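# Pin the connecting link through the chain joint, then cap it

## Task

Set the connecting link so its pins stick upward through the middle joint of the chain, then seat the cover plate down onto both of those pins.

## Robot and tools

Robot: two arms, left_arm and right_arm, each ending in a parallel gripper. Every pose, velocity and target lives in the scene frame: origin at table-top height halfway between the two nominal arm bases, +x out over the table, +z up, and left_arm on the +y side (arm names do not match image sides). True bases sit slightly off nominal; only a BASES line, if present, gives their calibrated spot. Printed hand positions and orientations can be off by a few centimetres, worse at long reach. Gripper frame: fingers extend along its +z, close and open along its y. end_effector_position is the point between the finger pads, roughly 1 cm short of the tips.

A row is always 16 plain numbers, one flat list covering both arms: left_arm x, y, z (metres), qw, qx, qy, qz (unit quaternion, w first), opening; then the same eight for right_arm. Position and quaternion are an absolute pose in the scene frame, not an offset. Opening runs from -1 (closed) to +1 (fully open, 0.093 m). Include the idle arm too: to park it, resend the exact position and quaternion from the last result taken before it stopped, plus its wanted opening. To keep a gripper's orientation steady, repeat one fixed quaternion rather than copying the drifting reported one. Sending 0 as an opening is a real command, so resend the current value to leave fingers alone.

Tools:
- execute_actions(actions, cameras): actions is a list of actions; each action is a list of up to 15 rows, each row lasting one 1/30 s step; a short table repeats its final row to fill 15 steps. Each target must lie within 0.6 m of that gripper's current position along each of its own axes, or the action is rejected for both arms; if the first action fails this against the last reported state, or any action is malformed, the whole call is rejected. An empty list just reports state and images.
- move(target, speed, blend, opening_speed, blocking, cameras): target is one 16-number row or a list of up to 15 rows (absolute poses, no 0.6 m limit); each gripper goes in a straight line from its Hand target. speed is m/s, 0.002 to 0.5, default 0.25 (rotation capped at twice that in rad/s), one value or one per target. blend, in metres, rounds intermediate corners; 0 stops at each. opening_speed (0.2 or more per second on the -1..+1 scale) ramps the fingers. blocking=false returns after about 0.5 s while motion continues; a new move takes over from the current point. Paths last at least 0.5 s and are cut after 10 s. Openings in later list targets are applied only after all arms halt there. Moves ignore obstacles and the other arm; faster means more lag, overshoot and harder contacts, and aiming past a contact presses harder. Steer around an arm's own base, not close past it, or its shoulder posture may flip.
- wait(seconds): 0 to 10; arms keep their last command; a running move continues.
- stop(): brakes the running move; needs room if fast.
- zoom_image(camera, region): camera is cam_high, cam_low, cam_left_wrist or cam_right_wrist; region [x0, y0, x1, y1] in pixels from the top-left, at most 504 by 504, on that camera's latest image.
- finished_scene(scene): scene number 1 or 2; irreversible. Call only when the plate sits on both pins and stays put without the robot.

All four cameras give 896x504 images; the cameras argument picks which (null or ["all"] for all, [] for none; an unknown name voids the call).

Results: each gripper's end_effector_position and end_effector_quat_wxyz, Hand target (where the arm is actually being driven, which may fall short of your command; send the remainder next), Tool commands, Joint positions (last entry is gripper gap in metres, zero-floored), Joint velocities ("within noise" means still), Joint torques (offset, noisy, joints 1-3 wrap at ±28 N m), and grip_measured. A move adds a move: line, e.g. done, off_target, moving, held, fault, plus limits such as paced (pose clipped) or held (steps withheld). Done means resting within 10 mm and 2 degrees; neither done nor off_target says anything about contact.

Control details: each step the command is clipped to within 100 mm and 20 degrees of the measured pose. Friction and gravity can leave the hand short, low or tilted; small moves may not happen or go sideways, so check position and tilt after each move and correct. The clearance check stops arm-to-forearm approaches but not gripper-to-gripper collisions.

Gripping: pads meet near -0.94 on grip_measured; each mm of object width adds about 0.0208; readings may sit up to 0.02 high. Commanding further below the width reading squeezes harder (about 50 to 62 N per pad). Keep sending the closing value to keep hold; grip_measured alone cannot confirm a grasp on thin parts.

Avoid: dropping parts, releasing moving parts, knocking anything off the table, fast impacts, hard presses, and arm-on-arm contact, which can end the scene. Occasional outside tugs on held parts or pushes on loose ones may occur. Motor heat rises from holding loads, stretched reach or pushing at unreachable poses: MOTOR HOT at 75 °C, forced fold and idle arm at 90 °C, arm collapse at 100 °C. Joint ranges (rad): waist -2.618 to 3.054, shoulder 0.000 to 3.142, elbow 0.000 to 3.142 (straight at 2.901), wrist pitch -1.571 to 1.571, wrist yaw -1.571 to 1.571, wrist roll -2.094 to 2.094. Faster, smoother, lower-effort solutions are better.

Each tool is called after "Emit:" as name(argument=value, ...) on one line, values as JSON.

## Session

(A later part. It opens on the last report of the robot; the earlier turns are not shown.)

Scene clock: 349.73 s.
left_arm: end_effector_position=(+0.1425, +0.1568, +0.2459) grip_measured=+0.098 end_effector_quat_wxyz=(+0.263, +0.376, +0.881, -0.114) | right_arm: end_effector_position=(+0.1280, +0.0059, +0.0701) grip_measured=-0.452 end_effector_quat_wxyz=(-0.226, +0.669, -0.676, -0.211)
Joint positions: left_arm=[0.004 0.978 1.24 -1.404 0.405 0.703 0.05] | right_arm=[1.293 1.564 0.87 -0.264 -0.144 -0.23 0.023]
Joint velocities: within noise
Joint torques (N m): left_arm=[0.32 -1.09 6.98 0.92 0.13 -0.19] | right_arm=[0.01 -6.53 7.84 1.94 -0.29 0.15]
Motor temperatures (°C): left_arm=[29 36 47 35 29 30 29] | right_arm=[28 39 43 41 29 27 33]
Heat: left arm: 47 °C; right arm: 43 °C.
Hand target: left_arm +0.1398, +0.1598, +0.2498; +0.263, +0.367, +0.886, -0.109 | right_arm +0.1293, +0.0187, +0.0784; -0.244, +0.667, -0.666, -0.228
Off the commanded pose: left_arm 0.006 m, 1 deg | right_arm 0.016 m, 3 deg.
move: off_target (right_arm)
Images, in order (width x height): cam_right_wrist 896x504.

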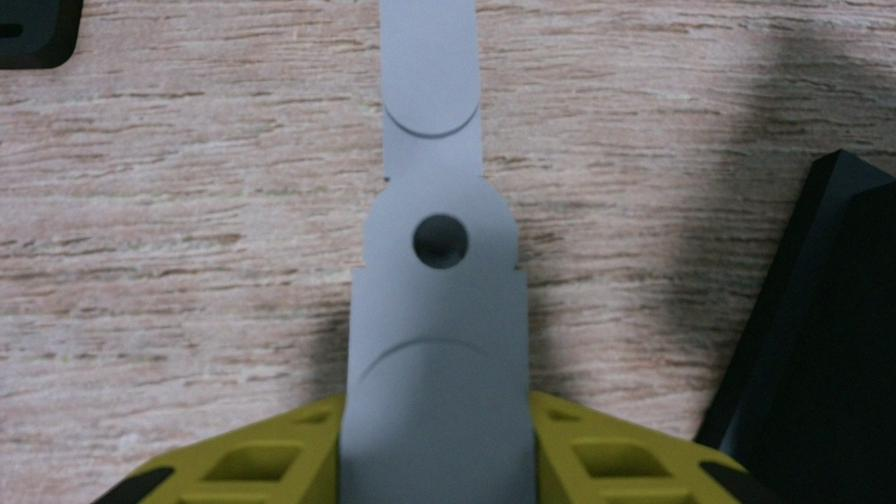

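Emit:
move(target=[0.1399,0.1599,0.2499,0.263,0.367,0.886,-0.109,0.1, 0.1285,0.013,0.075,0.2318,-0.6678,0.6713,0.2227,-0.55], speed=0.03, cameras=["cam_right_wrist"])

Emit:
zoom_image(camera="cam_right_wrist", region=[350, 100, 550, 300])

Scene clock: 351.37 s.
left_arm: end_effector_position=(+0.1425, +0.1568, +0.2459) grip_measured=+0.098 end_effector_quat_wxyz=(+0.263, +0.376, +0.881, -0.114) | right_arm: end_effector_position=(+0.1267, +0.0037, +0.0685) grip_measured=-0.452 end_effector_quat_wxyz=(-0.220, +0.670, -0.677, -0.210)
Joint positions: left_arm=[0.004 0.978 1.24 -1.404 0.405 0.703 0.05] | right_arm=[1.293 1.564 0.87 -0.276 -0.148 -0.23 0.023]
Joint velocities: within noise
Joint torques (N m): left_arm=[0.31 -1.09 7.01 0.93 0.12 -0.2] | right_arm=[-0.31 -6.86 7.82 1.71 -0.3 0.15]
Motor temperatures (°C): left_arm=[29 36 47 35 29 30 29] | right_arm=[28 39 43 41 29 27 33]
Heat: left arm: 47 °C; right arm: 43 °C.
Hand target: left_arm +0.1398, +0.1598, +0.2498; +0.263, +0.367, +0.886, -0.109 | right_arm +0.1284, +0.0126, +0.0751; -0.232, +0.668, -0.671, -0.222
Off the commanded pose: left_arm 0.006 m, 1 deg | right_arm 0.011 m, 2 deg.
move: off_target (right_arm)
Images, in order (width x height): cam_right_wrist 896x504.

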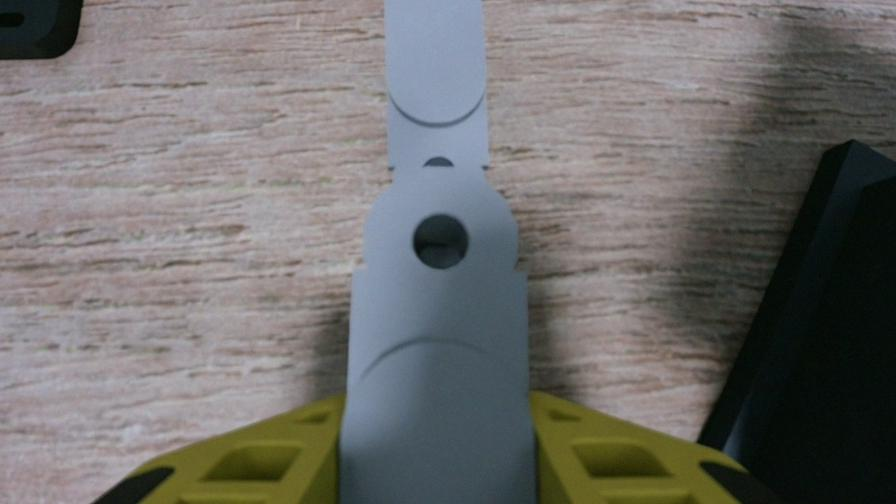

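Scaled by 2.520 from the camera's 896x504 image, which has a finer 1280x720 frame.

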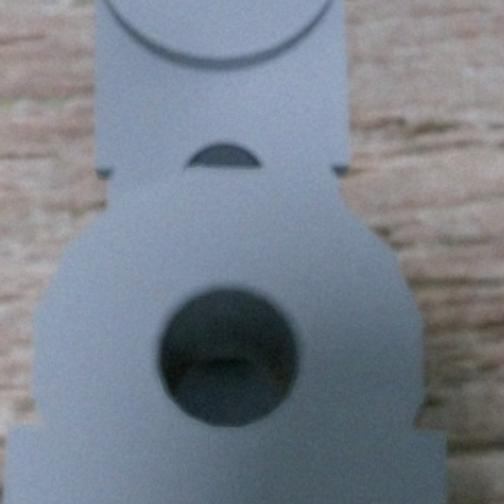

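Emit:
move(target=[0.1399,0.1599,0.2499,0.263,0.367,0.886,-0.109,0.1, 0.1285,0.007,0.072,0.2318,-0.6678,0.6713,0.2227,-0.55], speed=0.03, cameras=["cam_right_wrist"])

Emit:
zoom_image(camera="cam_right_wrist", region=[350, 100, 550, 300])

Scene clock: 352.53 s.
left_arm: end_effector_position=(+0.1425, +0.1568, +0.2459) grip_measured=+0.098 end_effector_quat_wxyz=(+0.263, +0.376, +0.881, -0.114) | right_arm: end_effector_position=(+0.1247, -0.0012, +0.0625) grip_measured=-0.452 end_effector_quat_wxyz=(-0.212, +0.672, -0.679, -0.207)
Joint positions: left_arm=[0.004 0.978 1.24 -1.404 0.405 0.703 0.05] | right_arm=[1.293 1.564 0.853 -0.276 -0.15 -0.23 0.023]
Joint velocities: within noise
Joint torques (N m): left_arm=[0.31 -1.07 7.01 0.92 0.12 -0.19] | right_arm=[-0.75 -8.43 6.76 1.82 -0.3 0.1]
Motor temperatures (°C): left_arm=[29 36 47 35 29 30 29] | right_arm=[28 39 42 41 29 27 33]
Heat: left arm: 47 °C; right arm: 42 °C.
Hand target: left_arm +0.1398, +0.1598, +0.2498; +0.263, +0.367, +0.886, -0.109 | right_arm +0.1285, +0.0066, +0.0722; -0.232, +0.668, -0.671, -0.222
Off the commanded pose: left_arm 0.006 m, 1 deg | right_arm 0.013 m, 3 deg.
move: off_target (right_arm)
Images, in order (width x height): cam_right_wrist 896x504.

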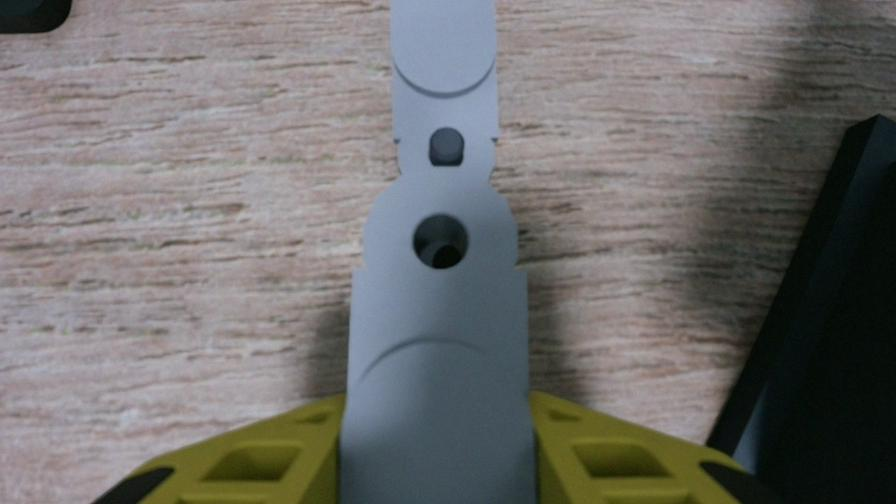

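Scaled by 2.520 from the camera's 896x504 image, which has a finer 1280x720 frame.

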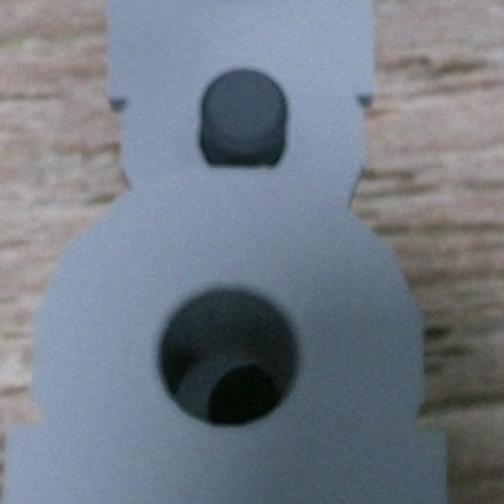

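Emit:
move(target=[0.1399,0.1599,0.2499,0.263,0.367,0.886,-0.109,0.1, 0.1310,0.007,0.0705,0.2318,-0.6678,0.6713,0.2227,-0.55], speed=0.03, cameras=["cam_right_wrist"])

Emit:
zoom_image(camera="cam_right_wrist", region=[350, 100, 550, 300])

Scene clock: 354.20 s.
left_arm: end_effector_position=(+0.1425, +0.1568, +0.2459) grip_measured=+0.098 end_effector_quat_wxyz=(+0.263, +0.376, +0.881, -0.114) | right_arm: end_effector_position=(+0.1277, -0.0019, +0.0626) grip_measured=-0.452 end_effector_quat_wxyz=(-0.212, +0.670, -0.681, -0.207)
Joint positions: left_arm=[0.004 0.978 1.24 -1.404 0.405 0.703 0.05] | right_arm=[1.283 1.564 0.853 -0.276 -0.155 -0.234 0.023]
Joint velocities: within noise
Joint torques (N m): left_arm=[0.31 -1.09 6.98 0.92 0.12 -0.19] | right_arm=[-0.61 -7.86 6.72 1.88 -0.34 0.09]
Motor temperatures (°C): left_arm=[29 36 47 35 29 30 29] | right_arm=[28 39 42 41 29 27 33]
Heat: left arm: 47 °C; right arm: 42 °C.
Hand target: left_arm +0.1398, +0.1598, +0.2498; +0.263, +0.367, +0.886, -0.109 | right_arm +0.1309, +0.0066, +0.0708; -0.232, +0.668, -0.671, -0.222
Off the commanded pose: left_arm 0.006 m, 1 deg | right_arm 0.012 m, 3 deg.
move: off_target (right_arm)
Images, in order (width x height): cam_right_wrist 896x504.

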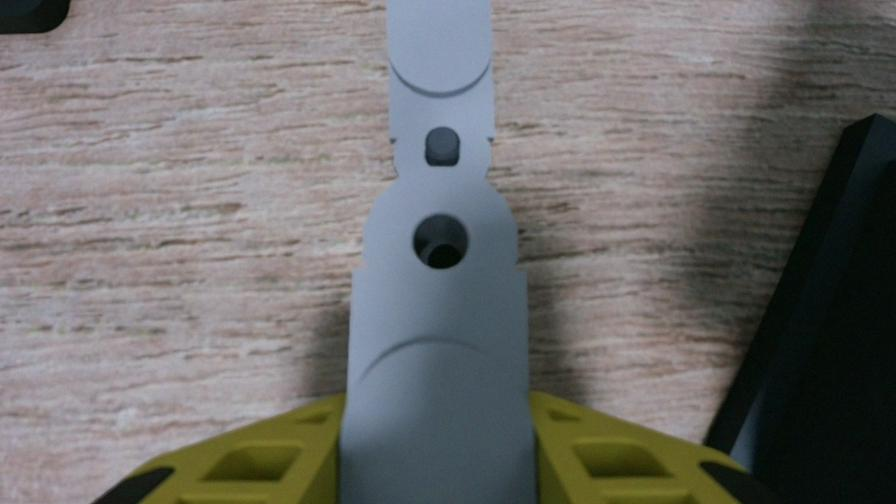

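Scaled by 2.520 from the camera's 896x504 image, which has a finer 1280x720 frame.

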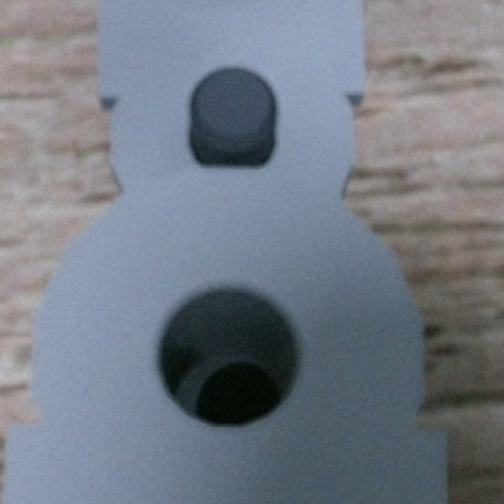

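Emit:
move(target=[0.1399,0.1599,0.2499,0.263,0.367,0.886,-0.109,0.1, 0.1316,0.008,0.0655,0.2318,-0.6678,0.6713,0.2227,-0.55], speed=0.03, cameras=["cam_right_wrist"])

Emit:
zoom_image(camera="cam_right_wrist", region=[350, 100, 550, 300])

Scene clock: 355.53 s.
left_arm: end_effector_position=(+0.1425, +0.1568, +0.2459) grip_measured=+0.098 end_effector_quat_wxyz=(+0.263, +0.376, +0.881, -0.114) | right_arm: end_effector_position=(+0.1278, -0.0007, +0.0623) grip_measured=-0.452 end_effector_quat_wxyz=(-0.217, +0.670, -0.679, -0.210)
Joint positions: left_arm=[0.004 0.978 1.24 -1.404 0.405 0.703 0.05] | right_arm=[1.283 1.564 0.845 -0.257 -0.156 -0.235 0.023]
Joint velocities: within noise
Joint torques (N m): left_arm=[0.28 -1.1 6.99 0.92 0.12 -0.19] | right_arm=[-0.69 -6.45 6.68 1.94 -0.31 0.07]
Motor temperatures (°C): left_arm=[29 36 47 35 29 30 29] | right_arm=[28 39 42 41 29 27 33]
Heat: left arm: 47 °C; right arm: 42 °C.
Hand target: left_arm +0.1398, +0.1598, +0.2498; +0.263, +0.367, +0.886, -0.109 | right_arm +0.1315, +0.0075, +0.0658; -0.232, +0.668, -0.671, -0.222
Off the commanded pose: left_arm 0.006 m, 1 deg | right_arm 0.010 m, 2 deg.
move: done
Images, in order (width x height): cam_right_wrist 896x504.

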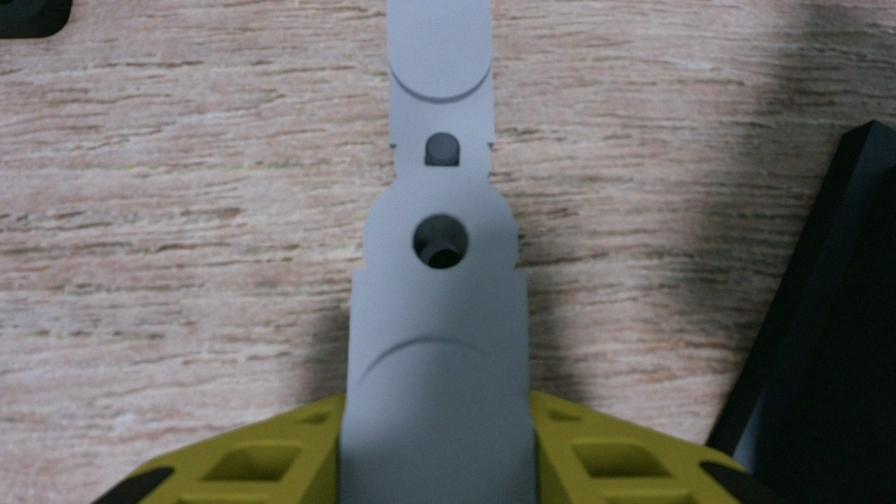

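Scaled by 2.520 from the camera's 896x504 image, which has a finer 1280x720 frame.

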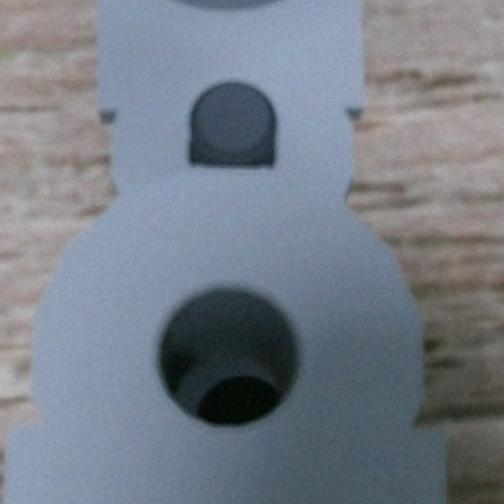

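Emit:
move(target=[0.1399,0.1599,0.2499,0.263,0.367,0.886,-0.109,0.1, 0.1317,0.0075,0.0605,0.2258,-0.6698,0.6733,0.2170,-0.55], speed=0.03, cameras=["cam_right_wrist"])

Emit:
zoom_image(camera="cam_right_wrist", region=[350, 100, 550, 300])

Scene clock: 356.67 s.
left_arm: end_effector_position=(+0.1425, +0.1568, +0.2459) grip_measured=+0.098 end_effector_quat_wxyz=(+0.263, +0.376, +0.881, -0.114) | right_arm: end_effector_position=(+0.1278, -0.0007, +0.0570) grip_measured=-0.452 end_effector_quat_wxyz=(-0.212, +0.671, -0.680, -0.207)
Joint positions: left_arm=[0.004 0.978 1.24 -1.404 0.405 0.703 0.05] | right_arm=[1.283 1.58 0.845 -0.253 -0.156 -0.236 0.023]
Joint velocities: within noise
Joint torques (N m): left_arm=[0.31 -1.1 6.99 0.92 0.13 -0.2] | right_arm=[-0.59 -6.6 7.01 1.84 -0.27 0.06]
Motor temperatures (°C): left_arm=[29 36 47 35 29 30 29] | right_arm=[28 39 42 41 29 27 33]
Heat: left arm: 47 °C; right arm: 42 °C.
Hand target: left_arm +0.1398, +0.1598, +0.2498; +0.263, +0.367, +0.886, -0.109 | right_arm +0.1316, +0.0072, +0.0607; -0.226, +0.670, -0.673, -0.217
Off the commanded pose: left_arm 0.006 m, 1 deg | right_arm 0.010 m, 2 deg.
move: done
Images, in order (width x height): cam_right_wrist 896x504.

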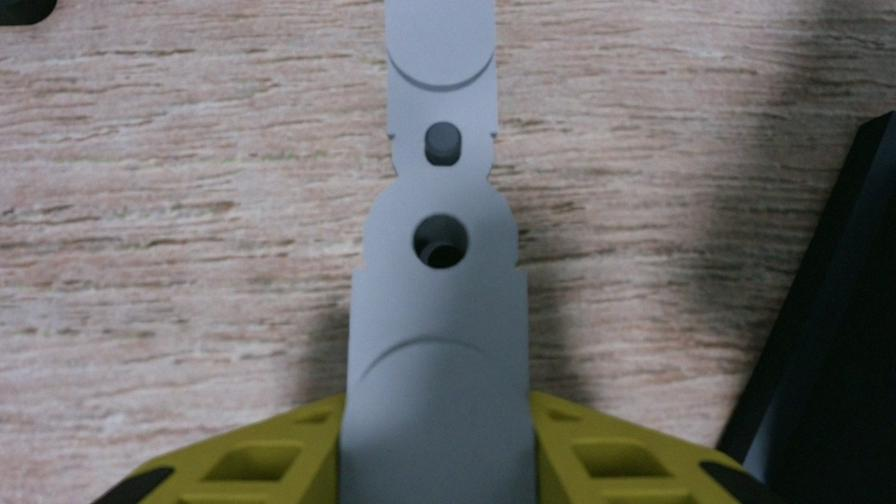

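Scaled by 2.520 from the camera's 896x504 image, which has a finer 1280x720 frame.

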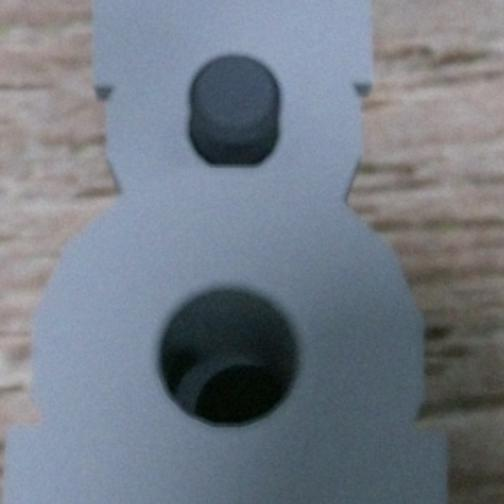

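Emit:
move(target=[0.1399,0.1599,0.2499,0.263,0.367,0.886,-0.109,0.1, 0.1325,0.0060,0.0610,0.2258,-0.6698,0.6733,0.2170,-0.55], speed=0.02, cameras=["cam_right_wrist"])

Emit:
zoom_image(camera="cam_right_wrist", region=[350, 100, 550, 300])

Scene clock: 358.03 s.
left_arm: end_effector_position=(+0.1425, +0.1568, +0.2459) grip_measured=+0.098 end_effector_quat_wxyz=(+0.263, +0.376, +0.881, -0.114) | right_arm: end_effector_position=(+0.1291, -0.0010, +0.0570) grip_measured=-0.452 end_effector_quat_wxyz=(-0.212, +0.671, -0.680, -0.206)
Joint positions: left_arm=[0.004 0.978 1.24 -1.404 0.405 0.703 0.05] | right_arm=[1.279 1.58 0.845 -0.253 -0.157 -0.239 0.023]
Joint velocities: within noise
Joint torques (N m): left_arm=[0.29 -1.1 6.99 0.92 0.13 -0.19] | right_arm=[-0.61 -7.09 6.6 1.8 -0.29 0.05]
Motor temperatures (°C): left_arm=[29 36 47 35 29 30 29] | right_arm=[28 39 42 41 29 27 33]
Heat: left arm: 47 °C; right arm: 42 °C.
Hand target: left_arm +0.1398, +0.1598, +0.2498; +0.263, +0.367, +0.886, -0.109 | right_arm +0.1324, +0.0057, +0.0612; -0.226, +0.670, -0.673, -0.217
Off the commanded pose: left_arm 0.006 m, 1 deg | right_arm 0.009 m, 2 deg.
move: done
Images, in order (width x height): cam_right_wrist 896x504.

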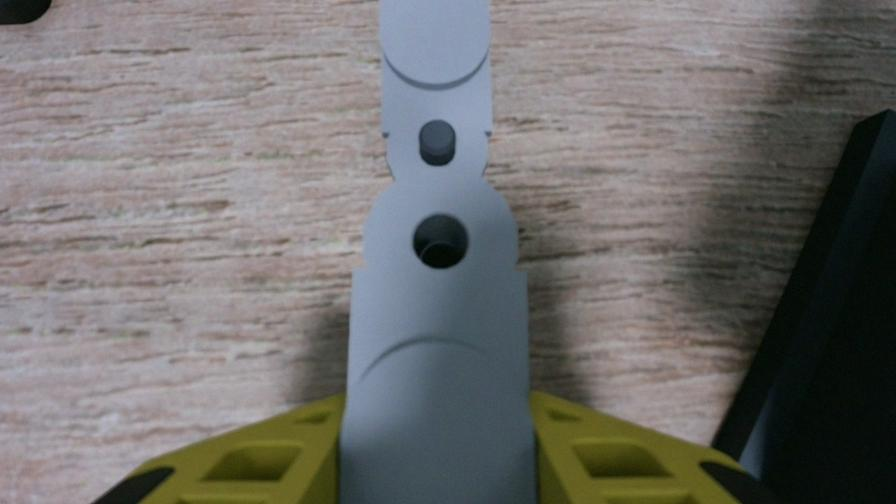

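Scaled by 2.520 from the camera's 896x504 image, which has a finer 1280x720 frame.

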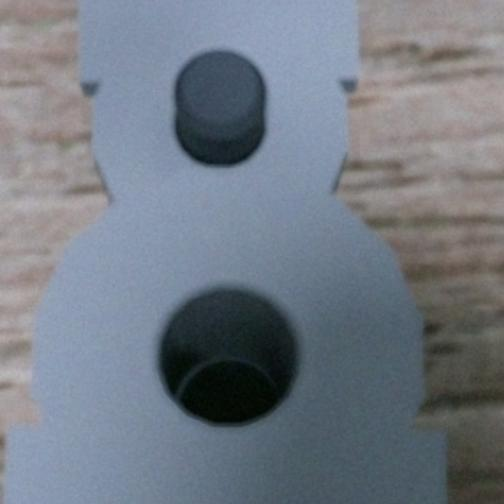

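Emit:
move(target=[0.1399,0.1599,0.2499,0.263,0.367,0.886,-0.109,0.1, 0.1325,0.0048,0.0580,0.2258,-0.6698,0.6733,0.2170,-0.55], speed=0.02, cameras=["cam_right_wrist"])

Emit:
zoom_image(camera="cam_right_wrist", region=[350, 100, 550, 300])

Scene clock: 359.23 s.
left_arm: end_effector_position=(+0.1425, +0.1568, +0.2459) grip_measured=+0.098 end_effector_quat_wxyz=(+0.263, +0.376, +0.881, -0.114) | right_arm: end_effector_position=(+0.1289, -0.0018, +0.0554) grip_measured=-0.452 end_effector_quat_wxyz=(-0.213, +0.671, -0.679, -0.207)
Joint positions: left_arm=[0.004 0.978 1.24 -1.404 0.405 0.703 0.05] | right_arm=[1.279 1.58 0.837 -0.244 -0.157 -0.24 0.023]
Joint velocities: within noise
Joint torques (N m): left_arm=[0.32 -1.09 6.99 0.92 0.13 -0.2] | right_arm=[-0.72 -6.87 6.43 1.85 -0.3 0.07]
Motor temperatures (°C): left_arm=[29 35 47 35 29 30 29] | right_arm=[28 39 42 41 29 27 33]
Heat: left arm: 47 °C; right arm: 42 °C.
Hand target: left_arm +0.1398, +0.1598, +0.2498; +0.263, +0.367, +0.886, -0.109 | right_arm +0.1324, +0.0045, +0.0581; -0.225, +0.670, -0.673, -0.217
Off the commanded pose: left_arm 0.006 m, 1 deg | right_arm 0.008 m, 2 deg.
move: done
Images, in order (width x height): cam_right_wrist 896x504.

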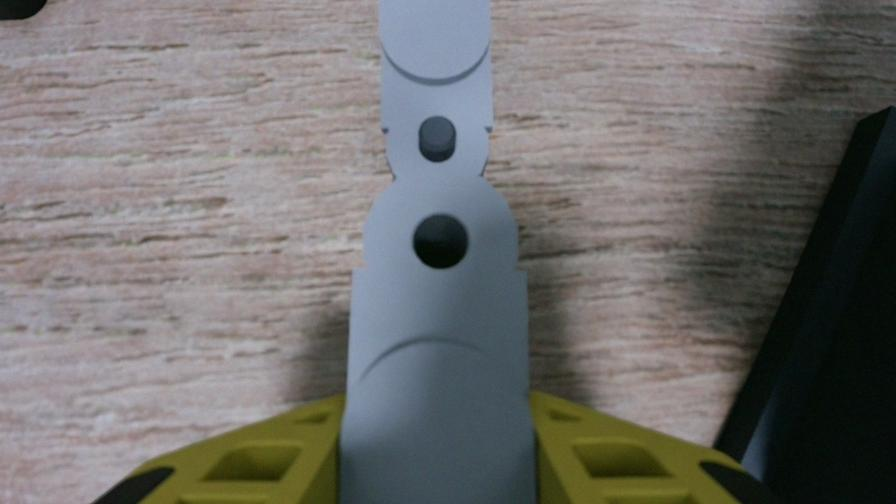

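Scaled by 2.520 from the camera's 896x504 image, which has a finer 1280x720 frame.

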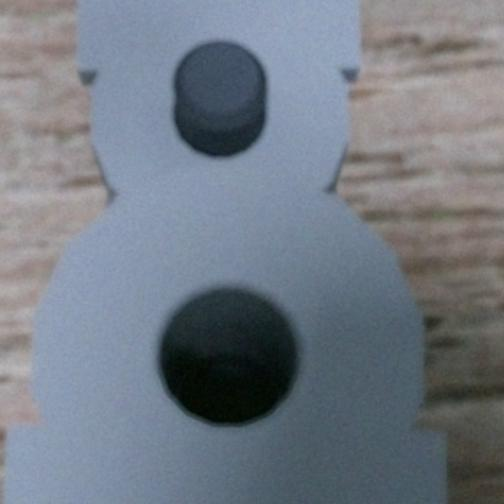

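Emit:
move(target=[0.1399,0.1599,0.2499,0.263,0.367,0.886,-0.109,0.1, 0.1325,0.0048,0.0520,0.2258,-0.6698,0.6733,0.2170,-0.55], speed=0.02, cameras=["cam_right_wrist","cam_left_wrist"])

Emit:
zoom_image(camera="cam_right_wrist", region=[350, 100, 550, 300])

Scene clock: 360.37 s.
left_arm: end_effector_position=(+0.1425, +0.1568, +0.2459) grip_measured=+0.098 end_effector_quat_wxyz=(+0.263, +0.376, +0.881, -0.114) | right_arm: end_effector_position=(+0.1290, -0.0016, +0.0498) grip_measured=-0.452 end_effector_quat_wxyz=(-0.213, +0.671, -0.679, -0.207)
Joint positions: left_arm=[0.004 0.978 1.24 -1.404 0.405 0.703 0.05] | right_arm=[1.279 1.592 0.823 -0.217 -0.157 -0.241 0.023]
Joint velocities: within noise
Joint torques (N m): left_arm=[0.32 -1.09 6.99 0.92 0.13 -0.19] | right_arm=[-0.72 -6.79 6.38 1.83 -0.3 0.07]
Motor temperatures (°C): left_arm=[29 35 47 35 29 30 29] | right_arm=[28 39 42 41 29 27 33]
Heat: left arm: 47 °C; right arm: 42 °C.
Hand target: left_arm +0.1398, +0.1598, +0.2498; +0.263, +0.367, +0.886, -0.109 | right_arm +0.1324, +0.0046, +0.0523; -0.226, +0.670, -0.673, -0.217
Off the commanded pose: left_arm 0.006 m, 1 deg | right_arm 0.008 m, 2 deg.
move: done
Images, in order (width x height): cam_left_wrist 896x504, cam_right_wrist 896x504.

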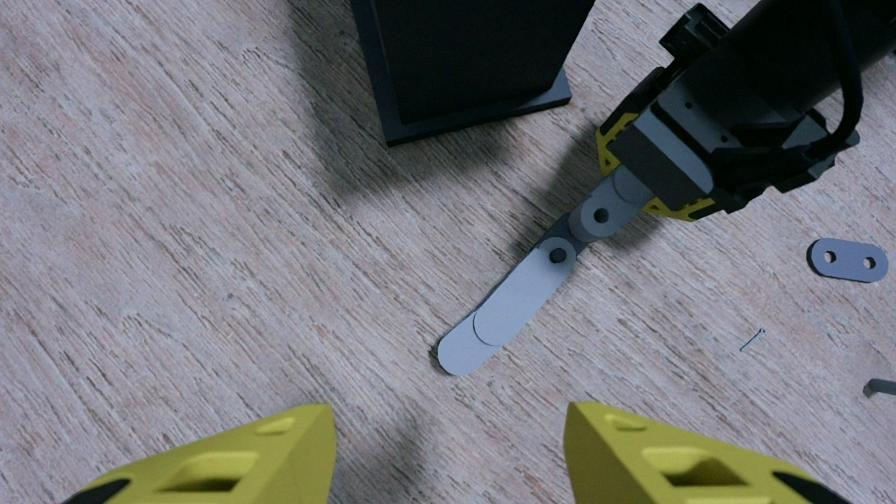

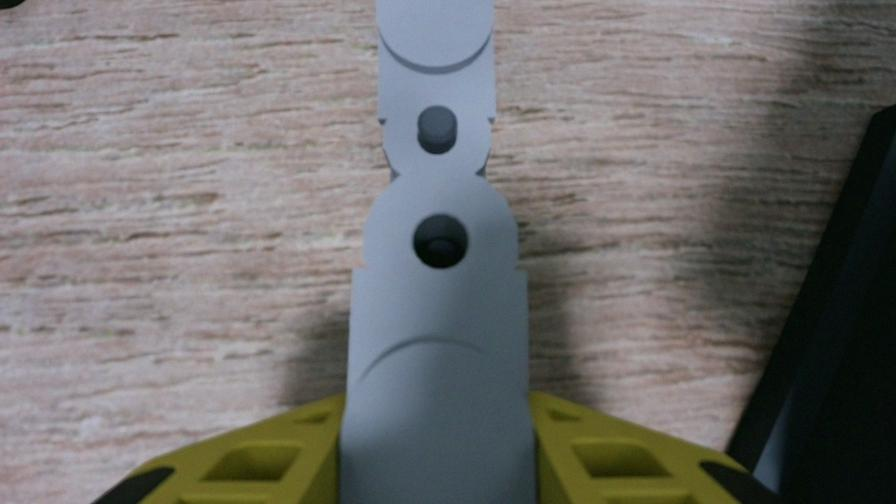

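Scaled by 2.520 from the camera's 896x504 image, which has a finer 1280x720 frame.

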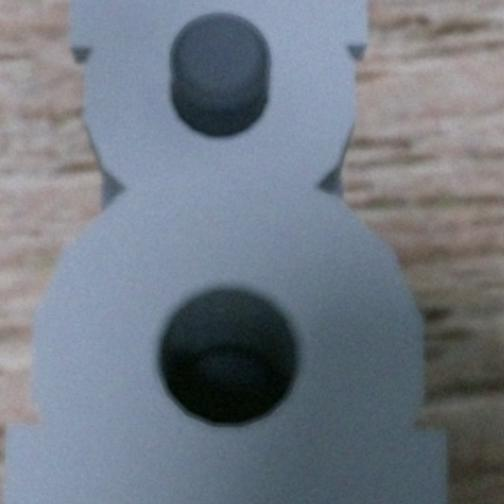

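Emit:
move(target=[0.1399,0.1599,0.2499,0.263,0.367,0.886,-0.109,0.1, 0.1325,0.0048,0.0440,0.2258,-0.6698,0.6733,0.2170,-0.55], speed=0.02, cameras=["cam_right_wrist"])

Emit:
zoom_image(camera="cam_right_wrist", region=[350, 100, 550, 300])

Scene clock: 361.57 s.
left_arm: end_effector_position=(+0.1425, +0.1568, +0.2459) grip_measured=+0.098 end_effector_quat_wxyz=(+0.263, +0.376, +0.881, -0.114) | right_arm: end_effector_position=(+0.1290, -0.0016, +0.0418) grip_measured=-0.452 end_effector_quat_wxyz=(-0.213, +0.671, -0.679, -0.207)
Joint positions: left_arm=[0.004 0.978 1.24 -1.404 0.405 0.703 0.05] | right_arm=[1.279 1.61 0.805 -0.181 -0.157 -0.241 0.023]
Joint velocities: within noise
Joint torques (N m): left_arm=[0.32 -1.1 7.01 0.92 0.13 -0.19] | right_arm=[-0.72 -6.87 6.32 1.83 -0.3 0.07]
Motor temperatures (°C): left_arm=[29 35 47 35 29 30 29] | right_arm=[28 40 42 41 29 27 33]
Heat: left arm: 47 °C; right arm: 42 °C.
Hand target: left_arm +0.1398, +0.1598, +0.2498; +0.263, +0.367, +0.886, -0.109 | right_arm +0.1324, +0.0046, +0.0443; -0.226, +0.670, -0.673, -0.217
Off the commanded pose: left_arm 0.006 m, 1 deg | right_arm 0.008 m, 2 deg.
move: done
Images, in order (width x height): cam_right_wrist 896x504.

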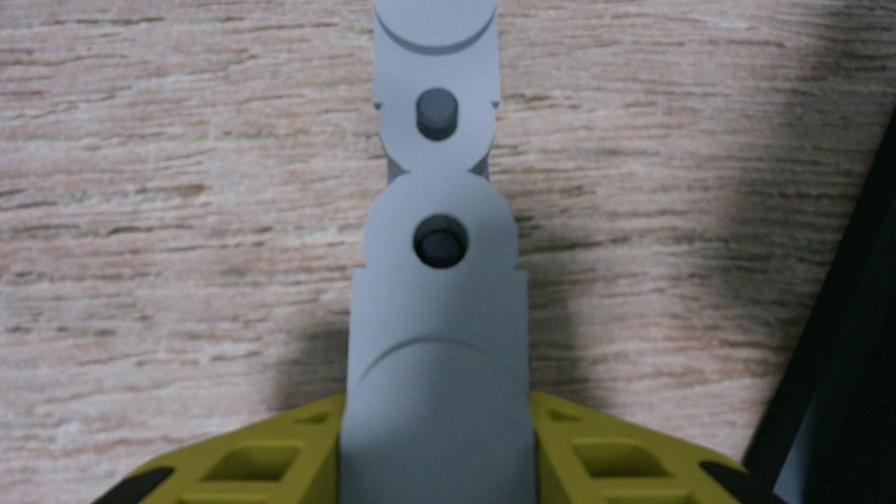

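Scaled by 2.520 from the camera's 896x504 image, which has a finer 1280x720 frame.

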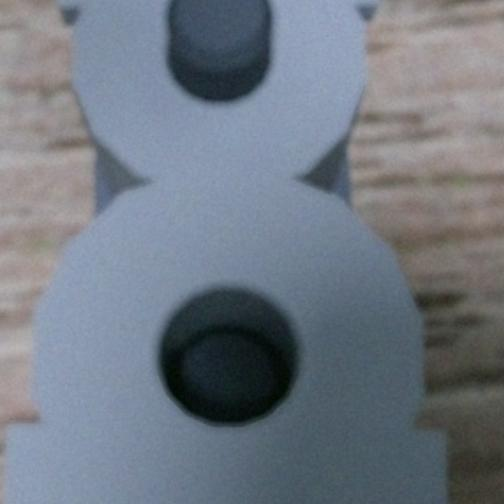

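Emit:
move(target=[0.1399,0.1599,0.2499,0.263,0.367,0.886,-0.109,0.1, 0.1325,0.0048,0.0340,0.2258,-0.6698,0.6733,0.2170,-0.55], speed=0.02, cameras=["cam_right_wrist"])

Emit:
zoom_image(camera="cam_right_wrist", region=[350, 100, 550, 300])

Scene clock: 362.70 s.
left_arm: end_effector_position=(+0.1425, +0.1568, +0.2459) grip_measured=+0.098 end_effector_quat_wxyz=(+0.263, +0.376, +0.881, -0.114) | right_arm: end_effector_position=(+0.1290, -0.0016, +0.0317) grip_measured=-0.452 end_effector_quat_wxyz=(-0.213, +0.671, -0.679, -0.207)
Joint positions: left_arm=[0.004 0.978 1.24 -1.404 0.405 0.703 0.05] | right_arm=[1.279 1.635 0.784 -0.135 -0.157 -0.241 0.023]
Joint velocities: within noise
Joint torques (N m): left_arm=[0.34 -1.09 6.99 0.92 0.13 -0.19] | right_arm=[-0.7 -6.95 6.13 1.82 -0.3 0.07]
Motor temperatures (°C): left_arm=[29 35 47 35 29 30 29] | right_arm=[28 40 42 41 29 27 33]
Heat: left arm: 47 °C; right arm: 42 °C.
Hand target: left_arm +0.1398, +0.1598, +0.2498; +0.263, +0.367, +0.886, -0.109 | right_arm +0.1324, +0.0046, +0.0343; -0.226, +0.670, -0.673, -0.217
Off the commanded pose: left_arm 0.006 m, 1 deg | right_arm 0.008 m, 2 deg.
move: done
Images, in order (width x height): cam_right_wrist 896x504.

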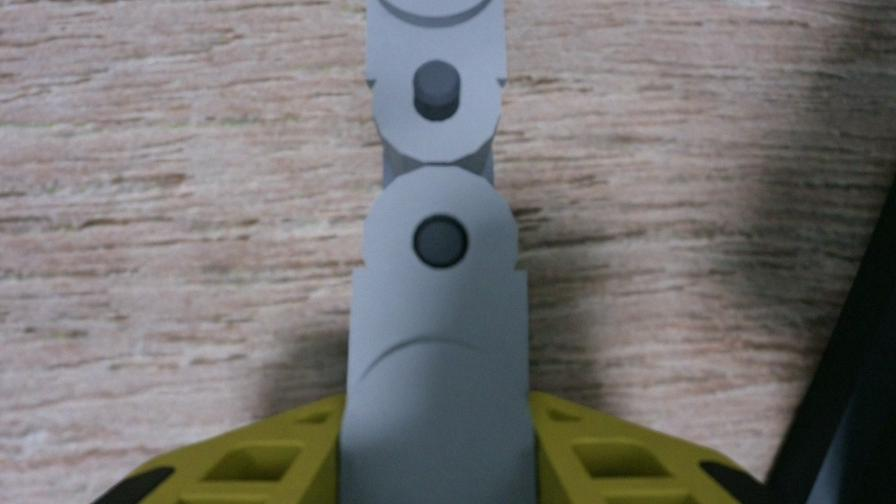

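Scaled by 2.520 from the camera's 896x504 image, which has a finer 1280x720 frame.

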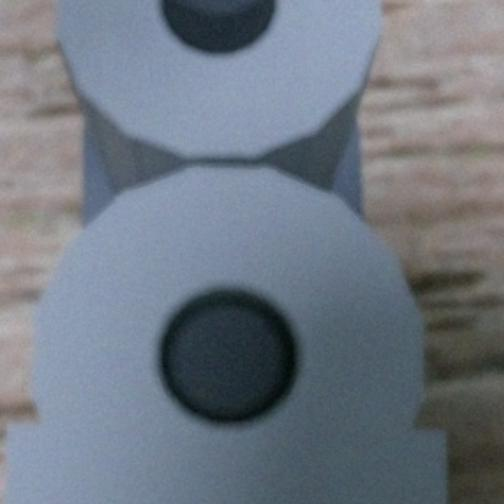

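Emit:
move(target=[0.1399,0.1599,0.2499,0.263,0.367,0.886,-0.109,0.1, 0.1325,0.0048,0.0262,0.2258,-0.6698,0.6733,0.2170,-0.55], speed=0.02, cameras=["cam_right_wrist"])

Emit:
zoom_image(camera="cam_right_wrist", region=[350, 100, 550, 300])

Scene clock: 363.83 s.
left_arm: end_effector_position=(+0.1425, +0.1568, +0.2459) grip_measured=+0.098 end_effector_quat_wxyz=(+0.263, +0.376, +0.881, -0.114) | right_arm: end_effector_position=(+0.1290, -0.0015, +0.0240) grip_measured=-0.452 end_effector_quat_wxyz=(-0.213, +0.671, -0.679, -0.207)
Joint positions: left_arm=[0.004 0.978 1.24 -1.404 0.405 0.703 0.05] | right_arm=[1.279 1.656 0.768 -0.099 -0.157 -0.241 0.023]
Joint velocities: within noise
Joint torques (N m): left_arm=[0.31 -1.11 6.98 0.93 0.13 -0.2] | right_arm=[-0.72 -7.02 6.05 1.84 -0.3 0.07]
Motor temperatures (°C): left_arm=[29 35 47 35 29 30 29] | right_arm=[28 40 42 41 29 27 33]
Heat: left arm: 47 °C; right arm: 42 °C.
Hand target: left_arm +0.1398, +0.1598, +0.2498; +0.263, +0.367, +0.886, -0.109 | right_arm +0.1324, +0.0046, +0.0265; -0.226, +0.670, -0.673, -0.217
Off the commanded pose: left_arm 0.006 m, 1 deg | right_arm 0.008 m, 2 deg.
move: done
Images, in order (width x height): cam_right_wrist 896x504.

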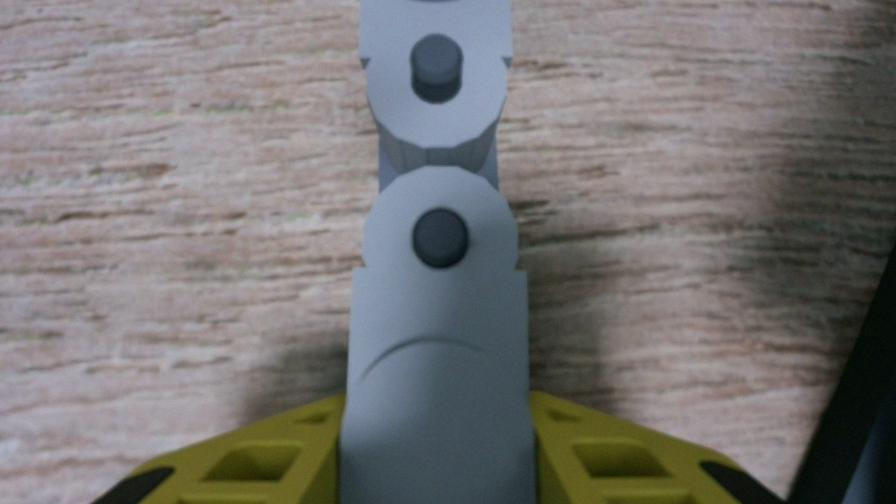

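Scaled by 2.520 from the camera's 896x504 image, which has a finer 1280x720 frame.

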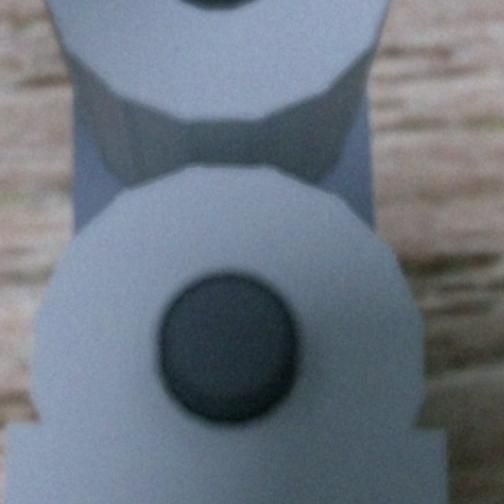

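Emit:
move(target=[0.1399,0.1599,0.2499,0.263,0.367,0.886,-0.109,0.1, 0.1325,0.0048,0.0222,0.2258,-0.6698,0.6733,0.2170,-0.55], speed=0.02, cameras=["cam_left_wrist","cam_right_wrist"])

Emit:
zoom_image(camera="cam_right_wrist", region=[350, 0, 550, 300])

Scene clock: 365.00 s.
left_arm: end_effector_position=(+0.1425, +0.1568, +0.2459) grip_measured=+0.098 end_effector_quat_wxyz=(+0.263, +0.376, +0.881, -0.114) | right_arm: end_effector_position=(+0.1290, -0.0014, +0.0209) grip_measured=-0.452 end_effector_quat_wxyz=(-0.214, +0.671, -0.679, -0.207)
Joint positions: left_arm=[0.004 0.978 1.24 -1.404 0.405 0.703 0.05] | right_arm=[1.279 1.664 0.761 -0.082 -0.157 -0.241 0.023]
Joint velocities: within noise
Joint torques (N m): left_arm=[0.31 -1.1 6.99 0.92 0.13 -0.19] | right_arm=[-0.73 -6.79 5.9 1.84 -0.3 0.07]
Motor temperatures (°C): left_arm=[29 35 47 35 29 30 29] | right_arm=[28 40 41 41 29 27 33]
Heat: left arm: 47 °C; right arm: 41 °C.
Hand target: left_arm +0.1398, +0.1598, +0.2498; +0.263, +0.367, +0.886, -0.109 | right_arm +0.1324, +0.0045, +0.0224; -0.226, +0.670, -0.673, -0.217
Off the commanded pose: left_arm 0.006 m, 1 deg | right_arm 0.007 m, 2 deg.
move: done
Images, in order (width x height): cam_left_wrist 896x504, cam_right_wrist 896x504.

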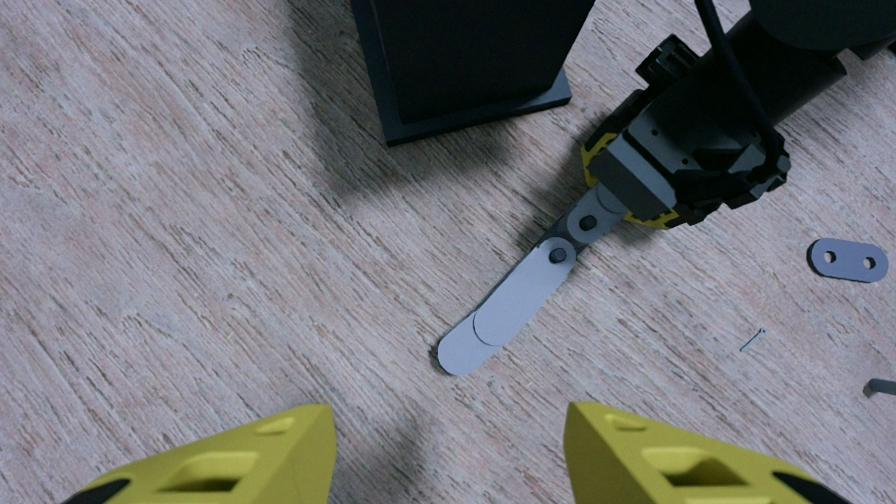

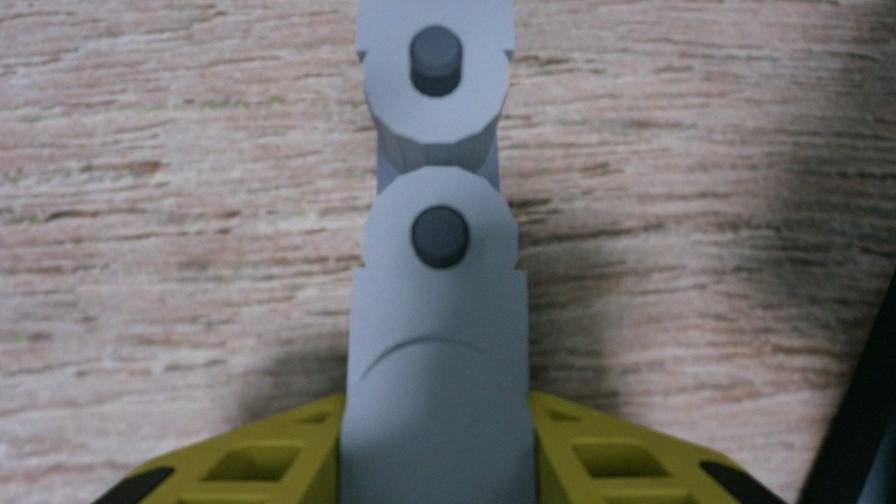

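Scaled by 1.680 from the camera's 896x504 image, which has a finer 1280x720 frame.

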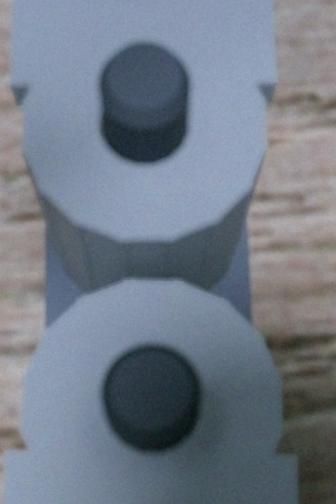

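Emit:
move(target=[[0.1399,0.1599,0.2499,0.263,0.367,0.886,-0.109,0.1, 0.1325,0.0048,0.0240,0.2258,-0.6698,0.6733,0.2170,-0.55],[0.1399,0.1599,0.2499,0.263,0.367,0.886,-0.109,0.1, 0.1325,0.0048,0.0240,0.2258,-0.6698,0.6733,0.2170,-0.25]], speed=0.02, opening_speed=0.3, cameras=["cam_left_wrist","cam_right_wrist"])

Scene clock: 368.23 s.
left_arm: end_effector_position=(+0.1425, +0.1568, +0.2459) grip_measured=+0.098 end_effector_quat_wxyz=(+0.263, +0.376, +0.881, -0.114) | right_arm: end_effector_position=(+0.1302, +0.0051, +0.0256) grip_measured=-0.253 end_effector_quat_wxyz=(-0.227, +0.669, -0.674, -0.216)
Joint positions: left_arm=[0.004 0.978 1.24 -1.404 0.405 0.703 0.05] | right_arm=[1.279 1.664 0.761 -0.048 -0.161 -0.241 0.033]
Joint velocities: within noise
Joint torques (N m): left_arm=[0.32 -1.09 6.98 0.92 0.12 -0.19] | right_arm=[-0.72 -7.23 6.22 1.51 -0.24 0.07]
Motor temperatures (°C): left_arm=[29 35 47 35 29 30 29] | right_arm=[28 40 41 42 29 27 33]
Heat: left arm: 47 °C; right arm: 42 °C.
Hand target: left_arm +0.1398, +0.1598, +0.2498; +0.263, +0.367, +0.886, -0.109 | right_arm +0.1324, +0.0048, +0.0241; -0.226, +0.670, -0.673, -0.217
Off the commanded pose: left_arm 0.006 m, 1 deg | right_arm 0.003 m, 0 deg.
move: done
Images, in order (width x height): cam_left_wrist 896x504, cam_right_wrist 896x504.

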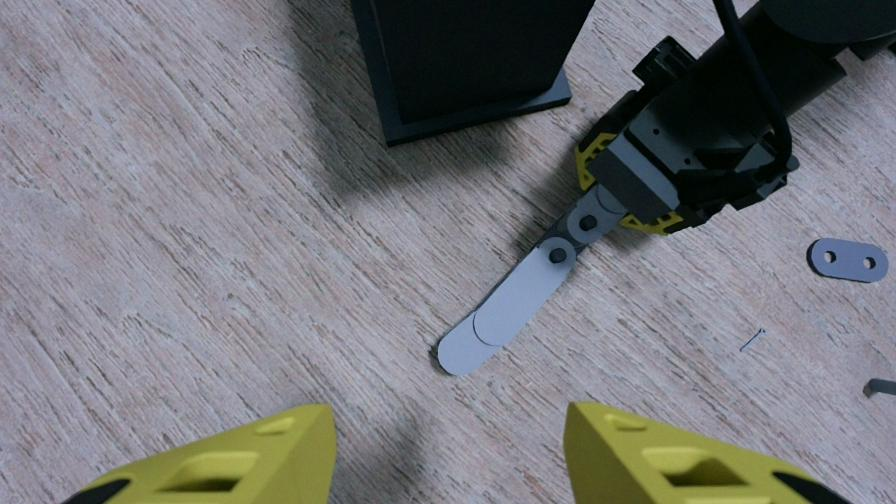

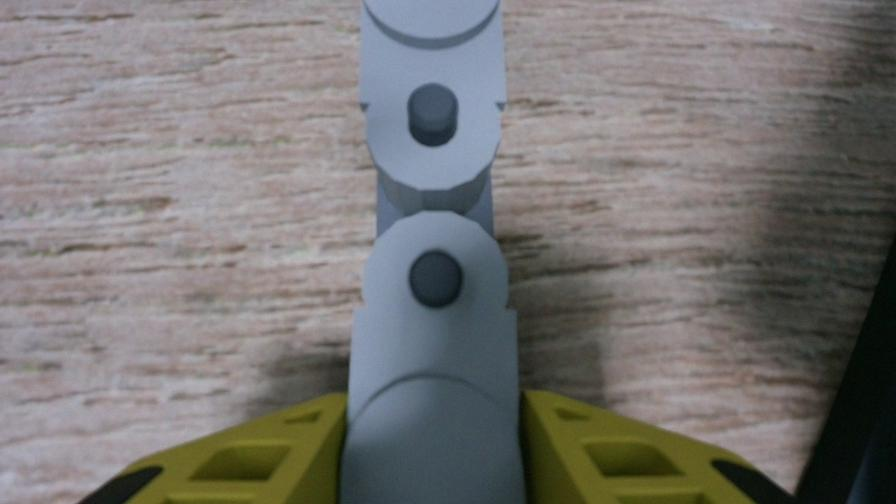

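Emit:
move(target=[[0.1399,0.1599,0.2499,0.263,0.367,0.886,-0.109,0.1, 0.1320,0.0048,0.0260,0.2258,-0.6698,0.6733,0.2170,-0.05],[0.1399,0.1599,0.2499,0.263,0.367,0.886,-0.109,0.1, 0.1320,-0.0230,0.0690,0.2258,-0.6698,0.6733,0.2170,-0.05]], speed=0.04, opening_speed=0.4, cameras=["cam_left_wrist","cam_right_wrist"])

Scene clock: 371.33 s.
left_arm: end_effector_position=(+0.1425, +0.1568, +0.2459) grip_measured=+0.098 end_effector_quat_wxyz=(+0.263, +0.376, +0.881, -0.114) | right_arm: end_effector_position=(+0.1306, -0.0220, +0.0617) grip_measured=-0.053 end_effector_quat_wxyz=(-0.221, +0.669, -0.676, -0.213)
Joint positions: left_arm=[0.004 0.978 1.24 -1.404 0.405 0.703 0.05] | right_arm=[1.248 1.485 0.761 -0.245 -0.179 -0.266 0.043]
Joint velocities: within noise
Joint torques (N m): left_arm=[0.32 -1.07 6.99 0.93 0.12 -0.19] | right_arm=[-0.62 -8.73 7.17 1.37 -0.25 0.09]
Motor temperatures (°C): left_arm=[29 35 47 35 29 30 29] | right_arm=[28 40 41 41 29 27 33]
Heat: left arm: 47 °C; right arm: 41 °C.
Hand target: left_arm +0.1398, +0.1598, +0.2498; +0.263, +0.367, +0.886, -0.109 | right_arm +0.1319, -0.0229, +0.0688; -0.226, +0.670, -0.673, -0.217
Off the commanded pose: left_arm 0.006 m, 1 deg | right_arm 0.008 m, 1 deg.
move: done
Images, in order (width x height): cam_left_wrist 896x504, cam_right_wrist 896x504.

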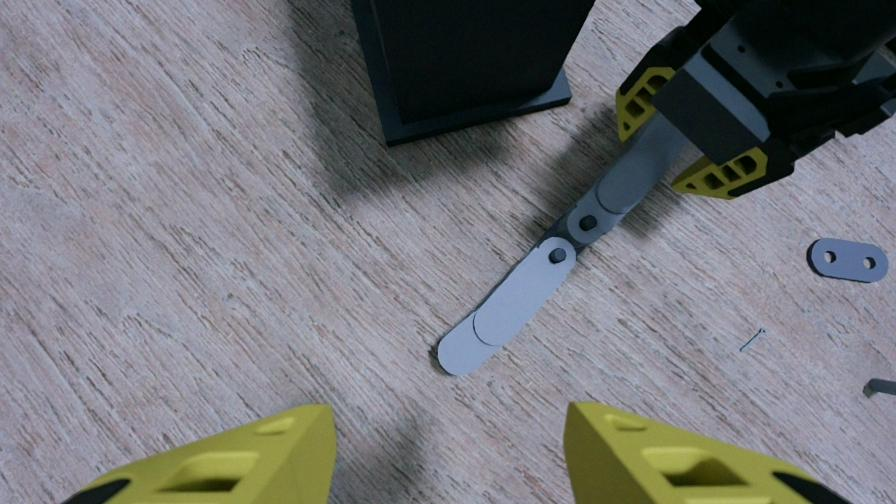

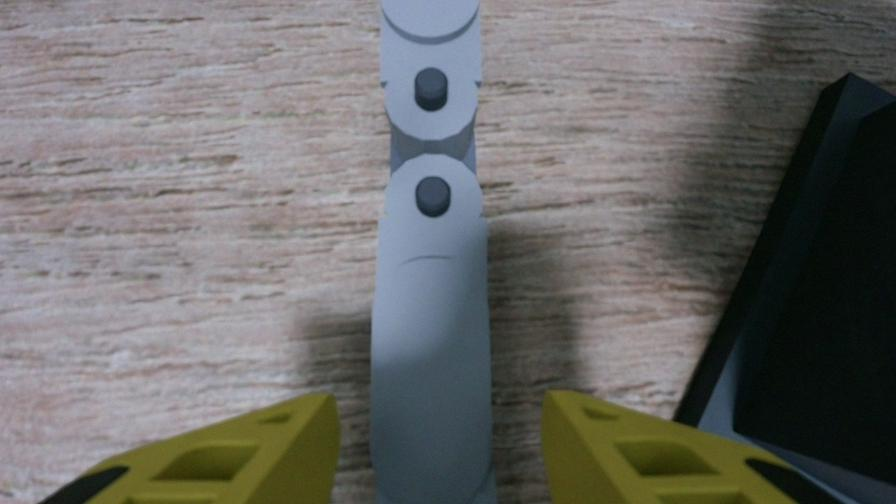

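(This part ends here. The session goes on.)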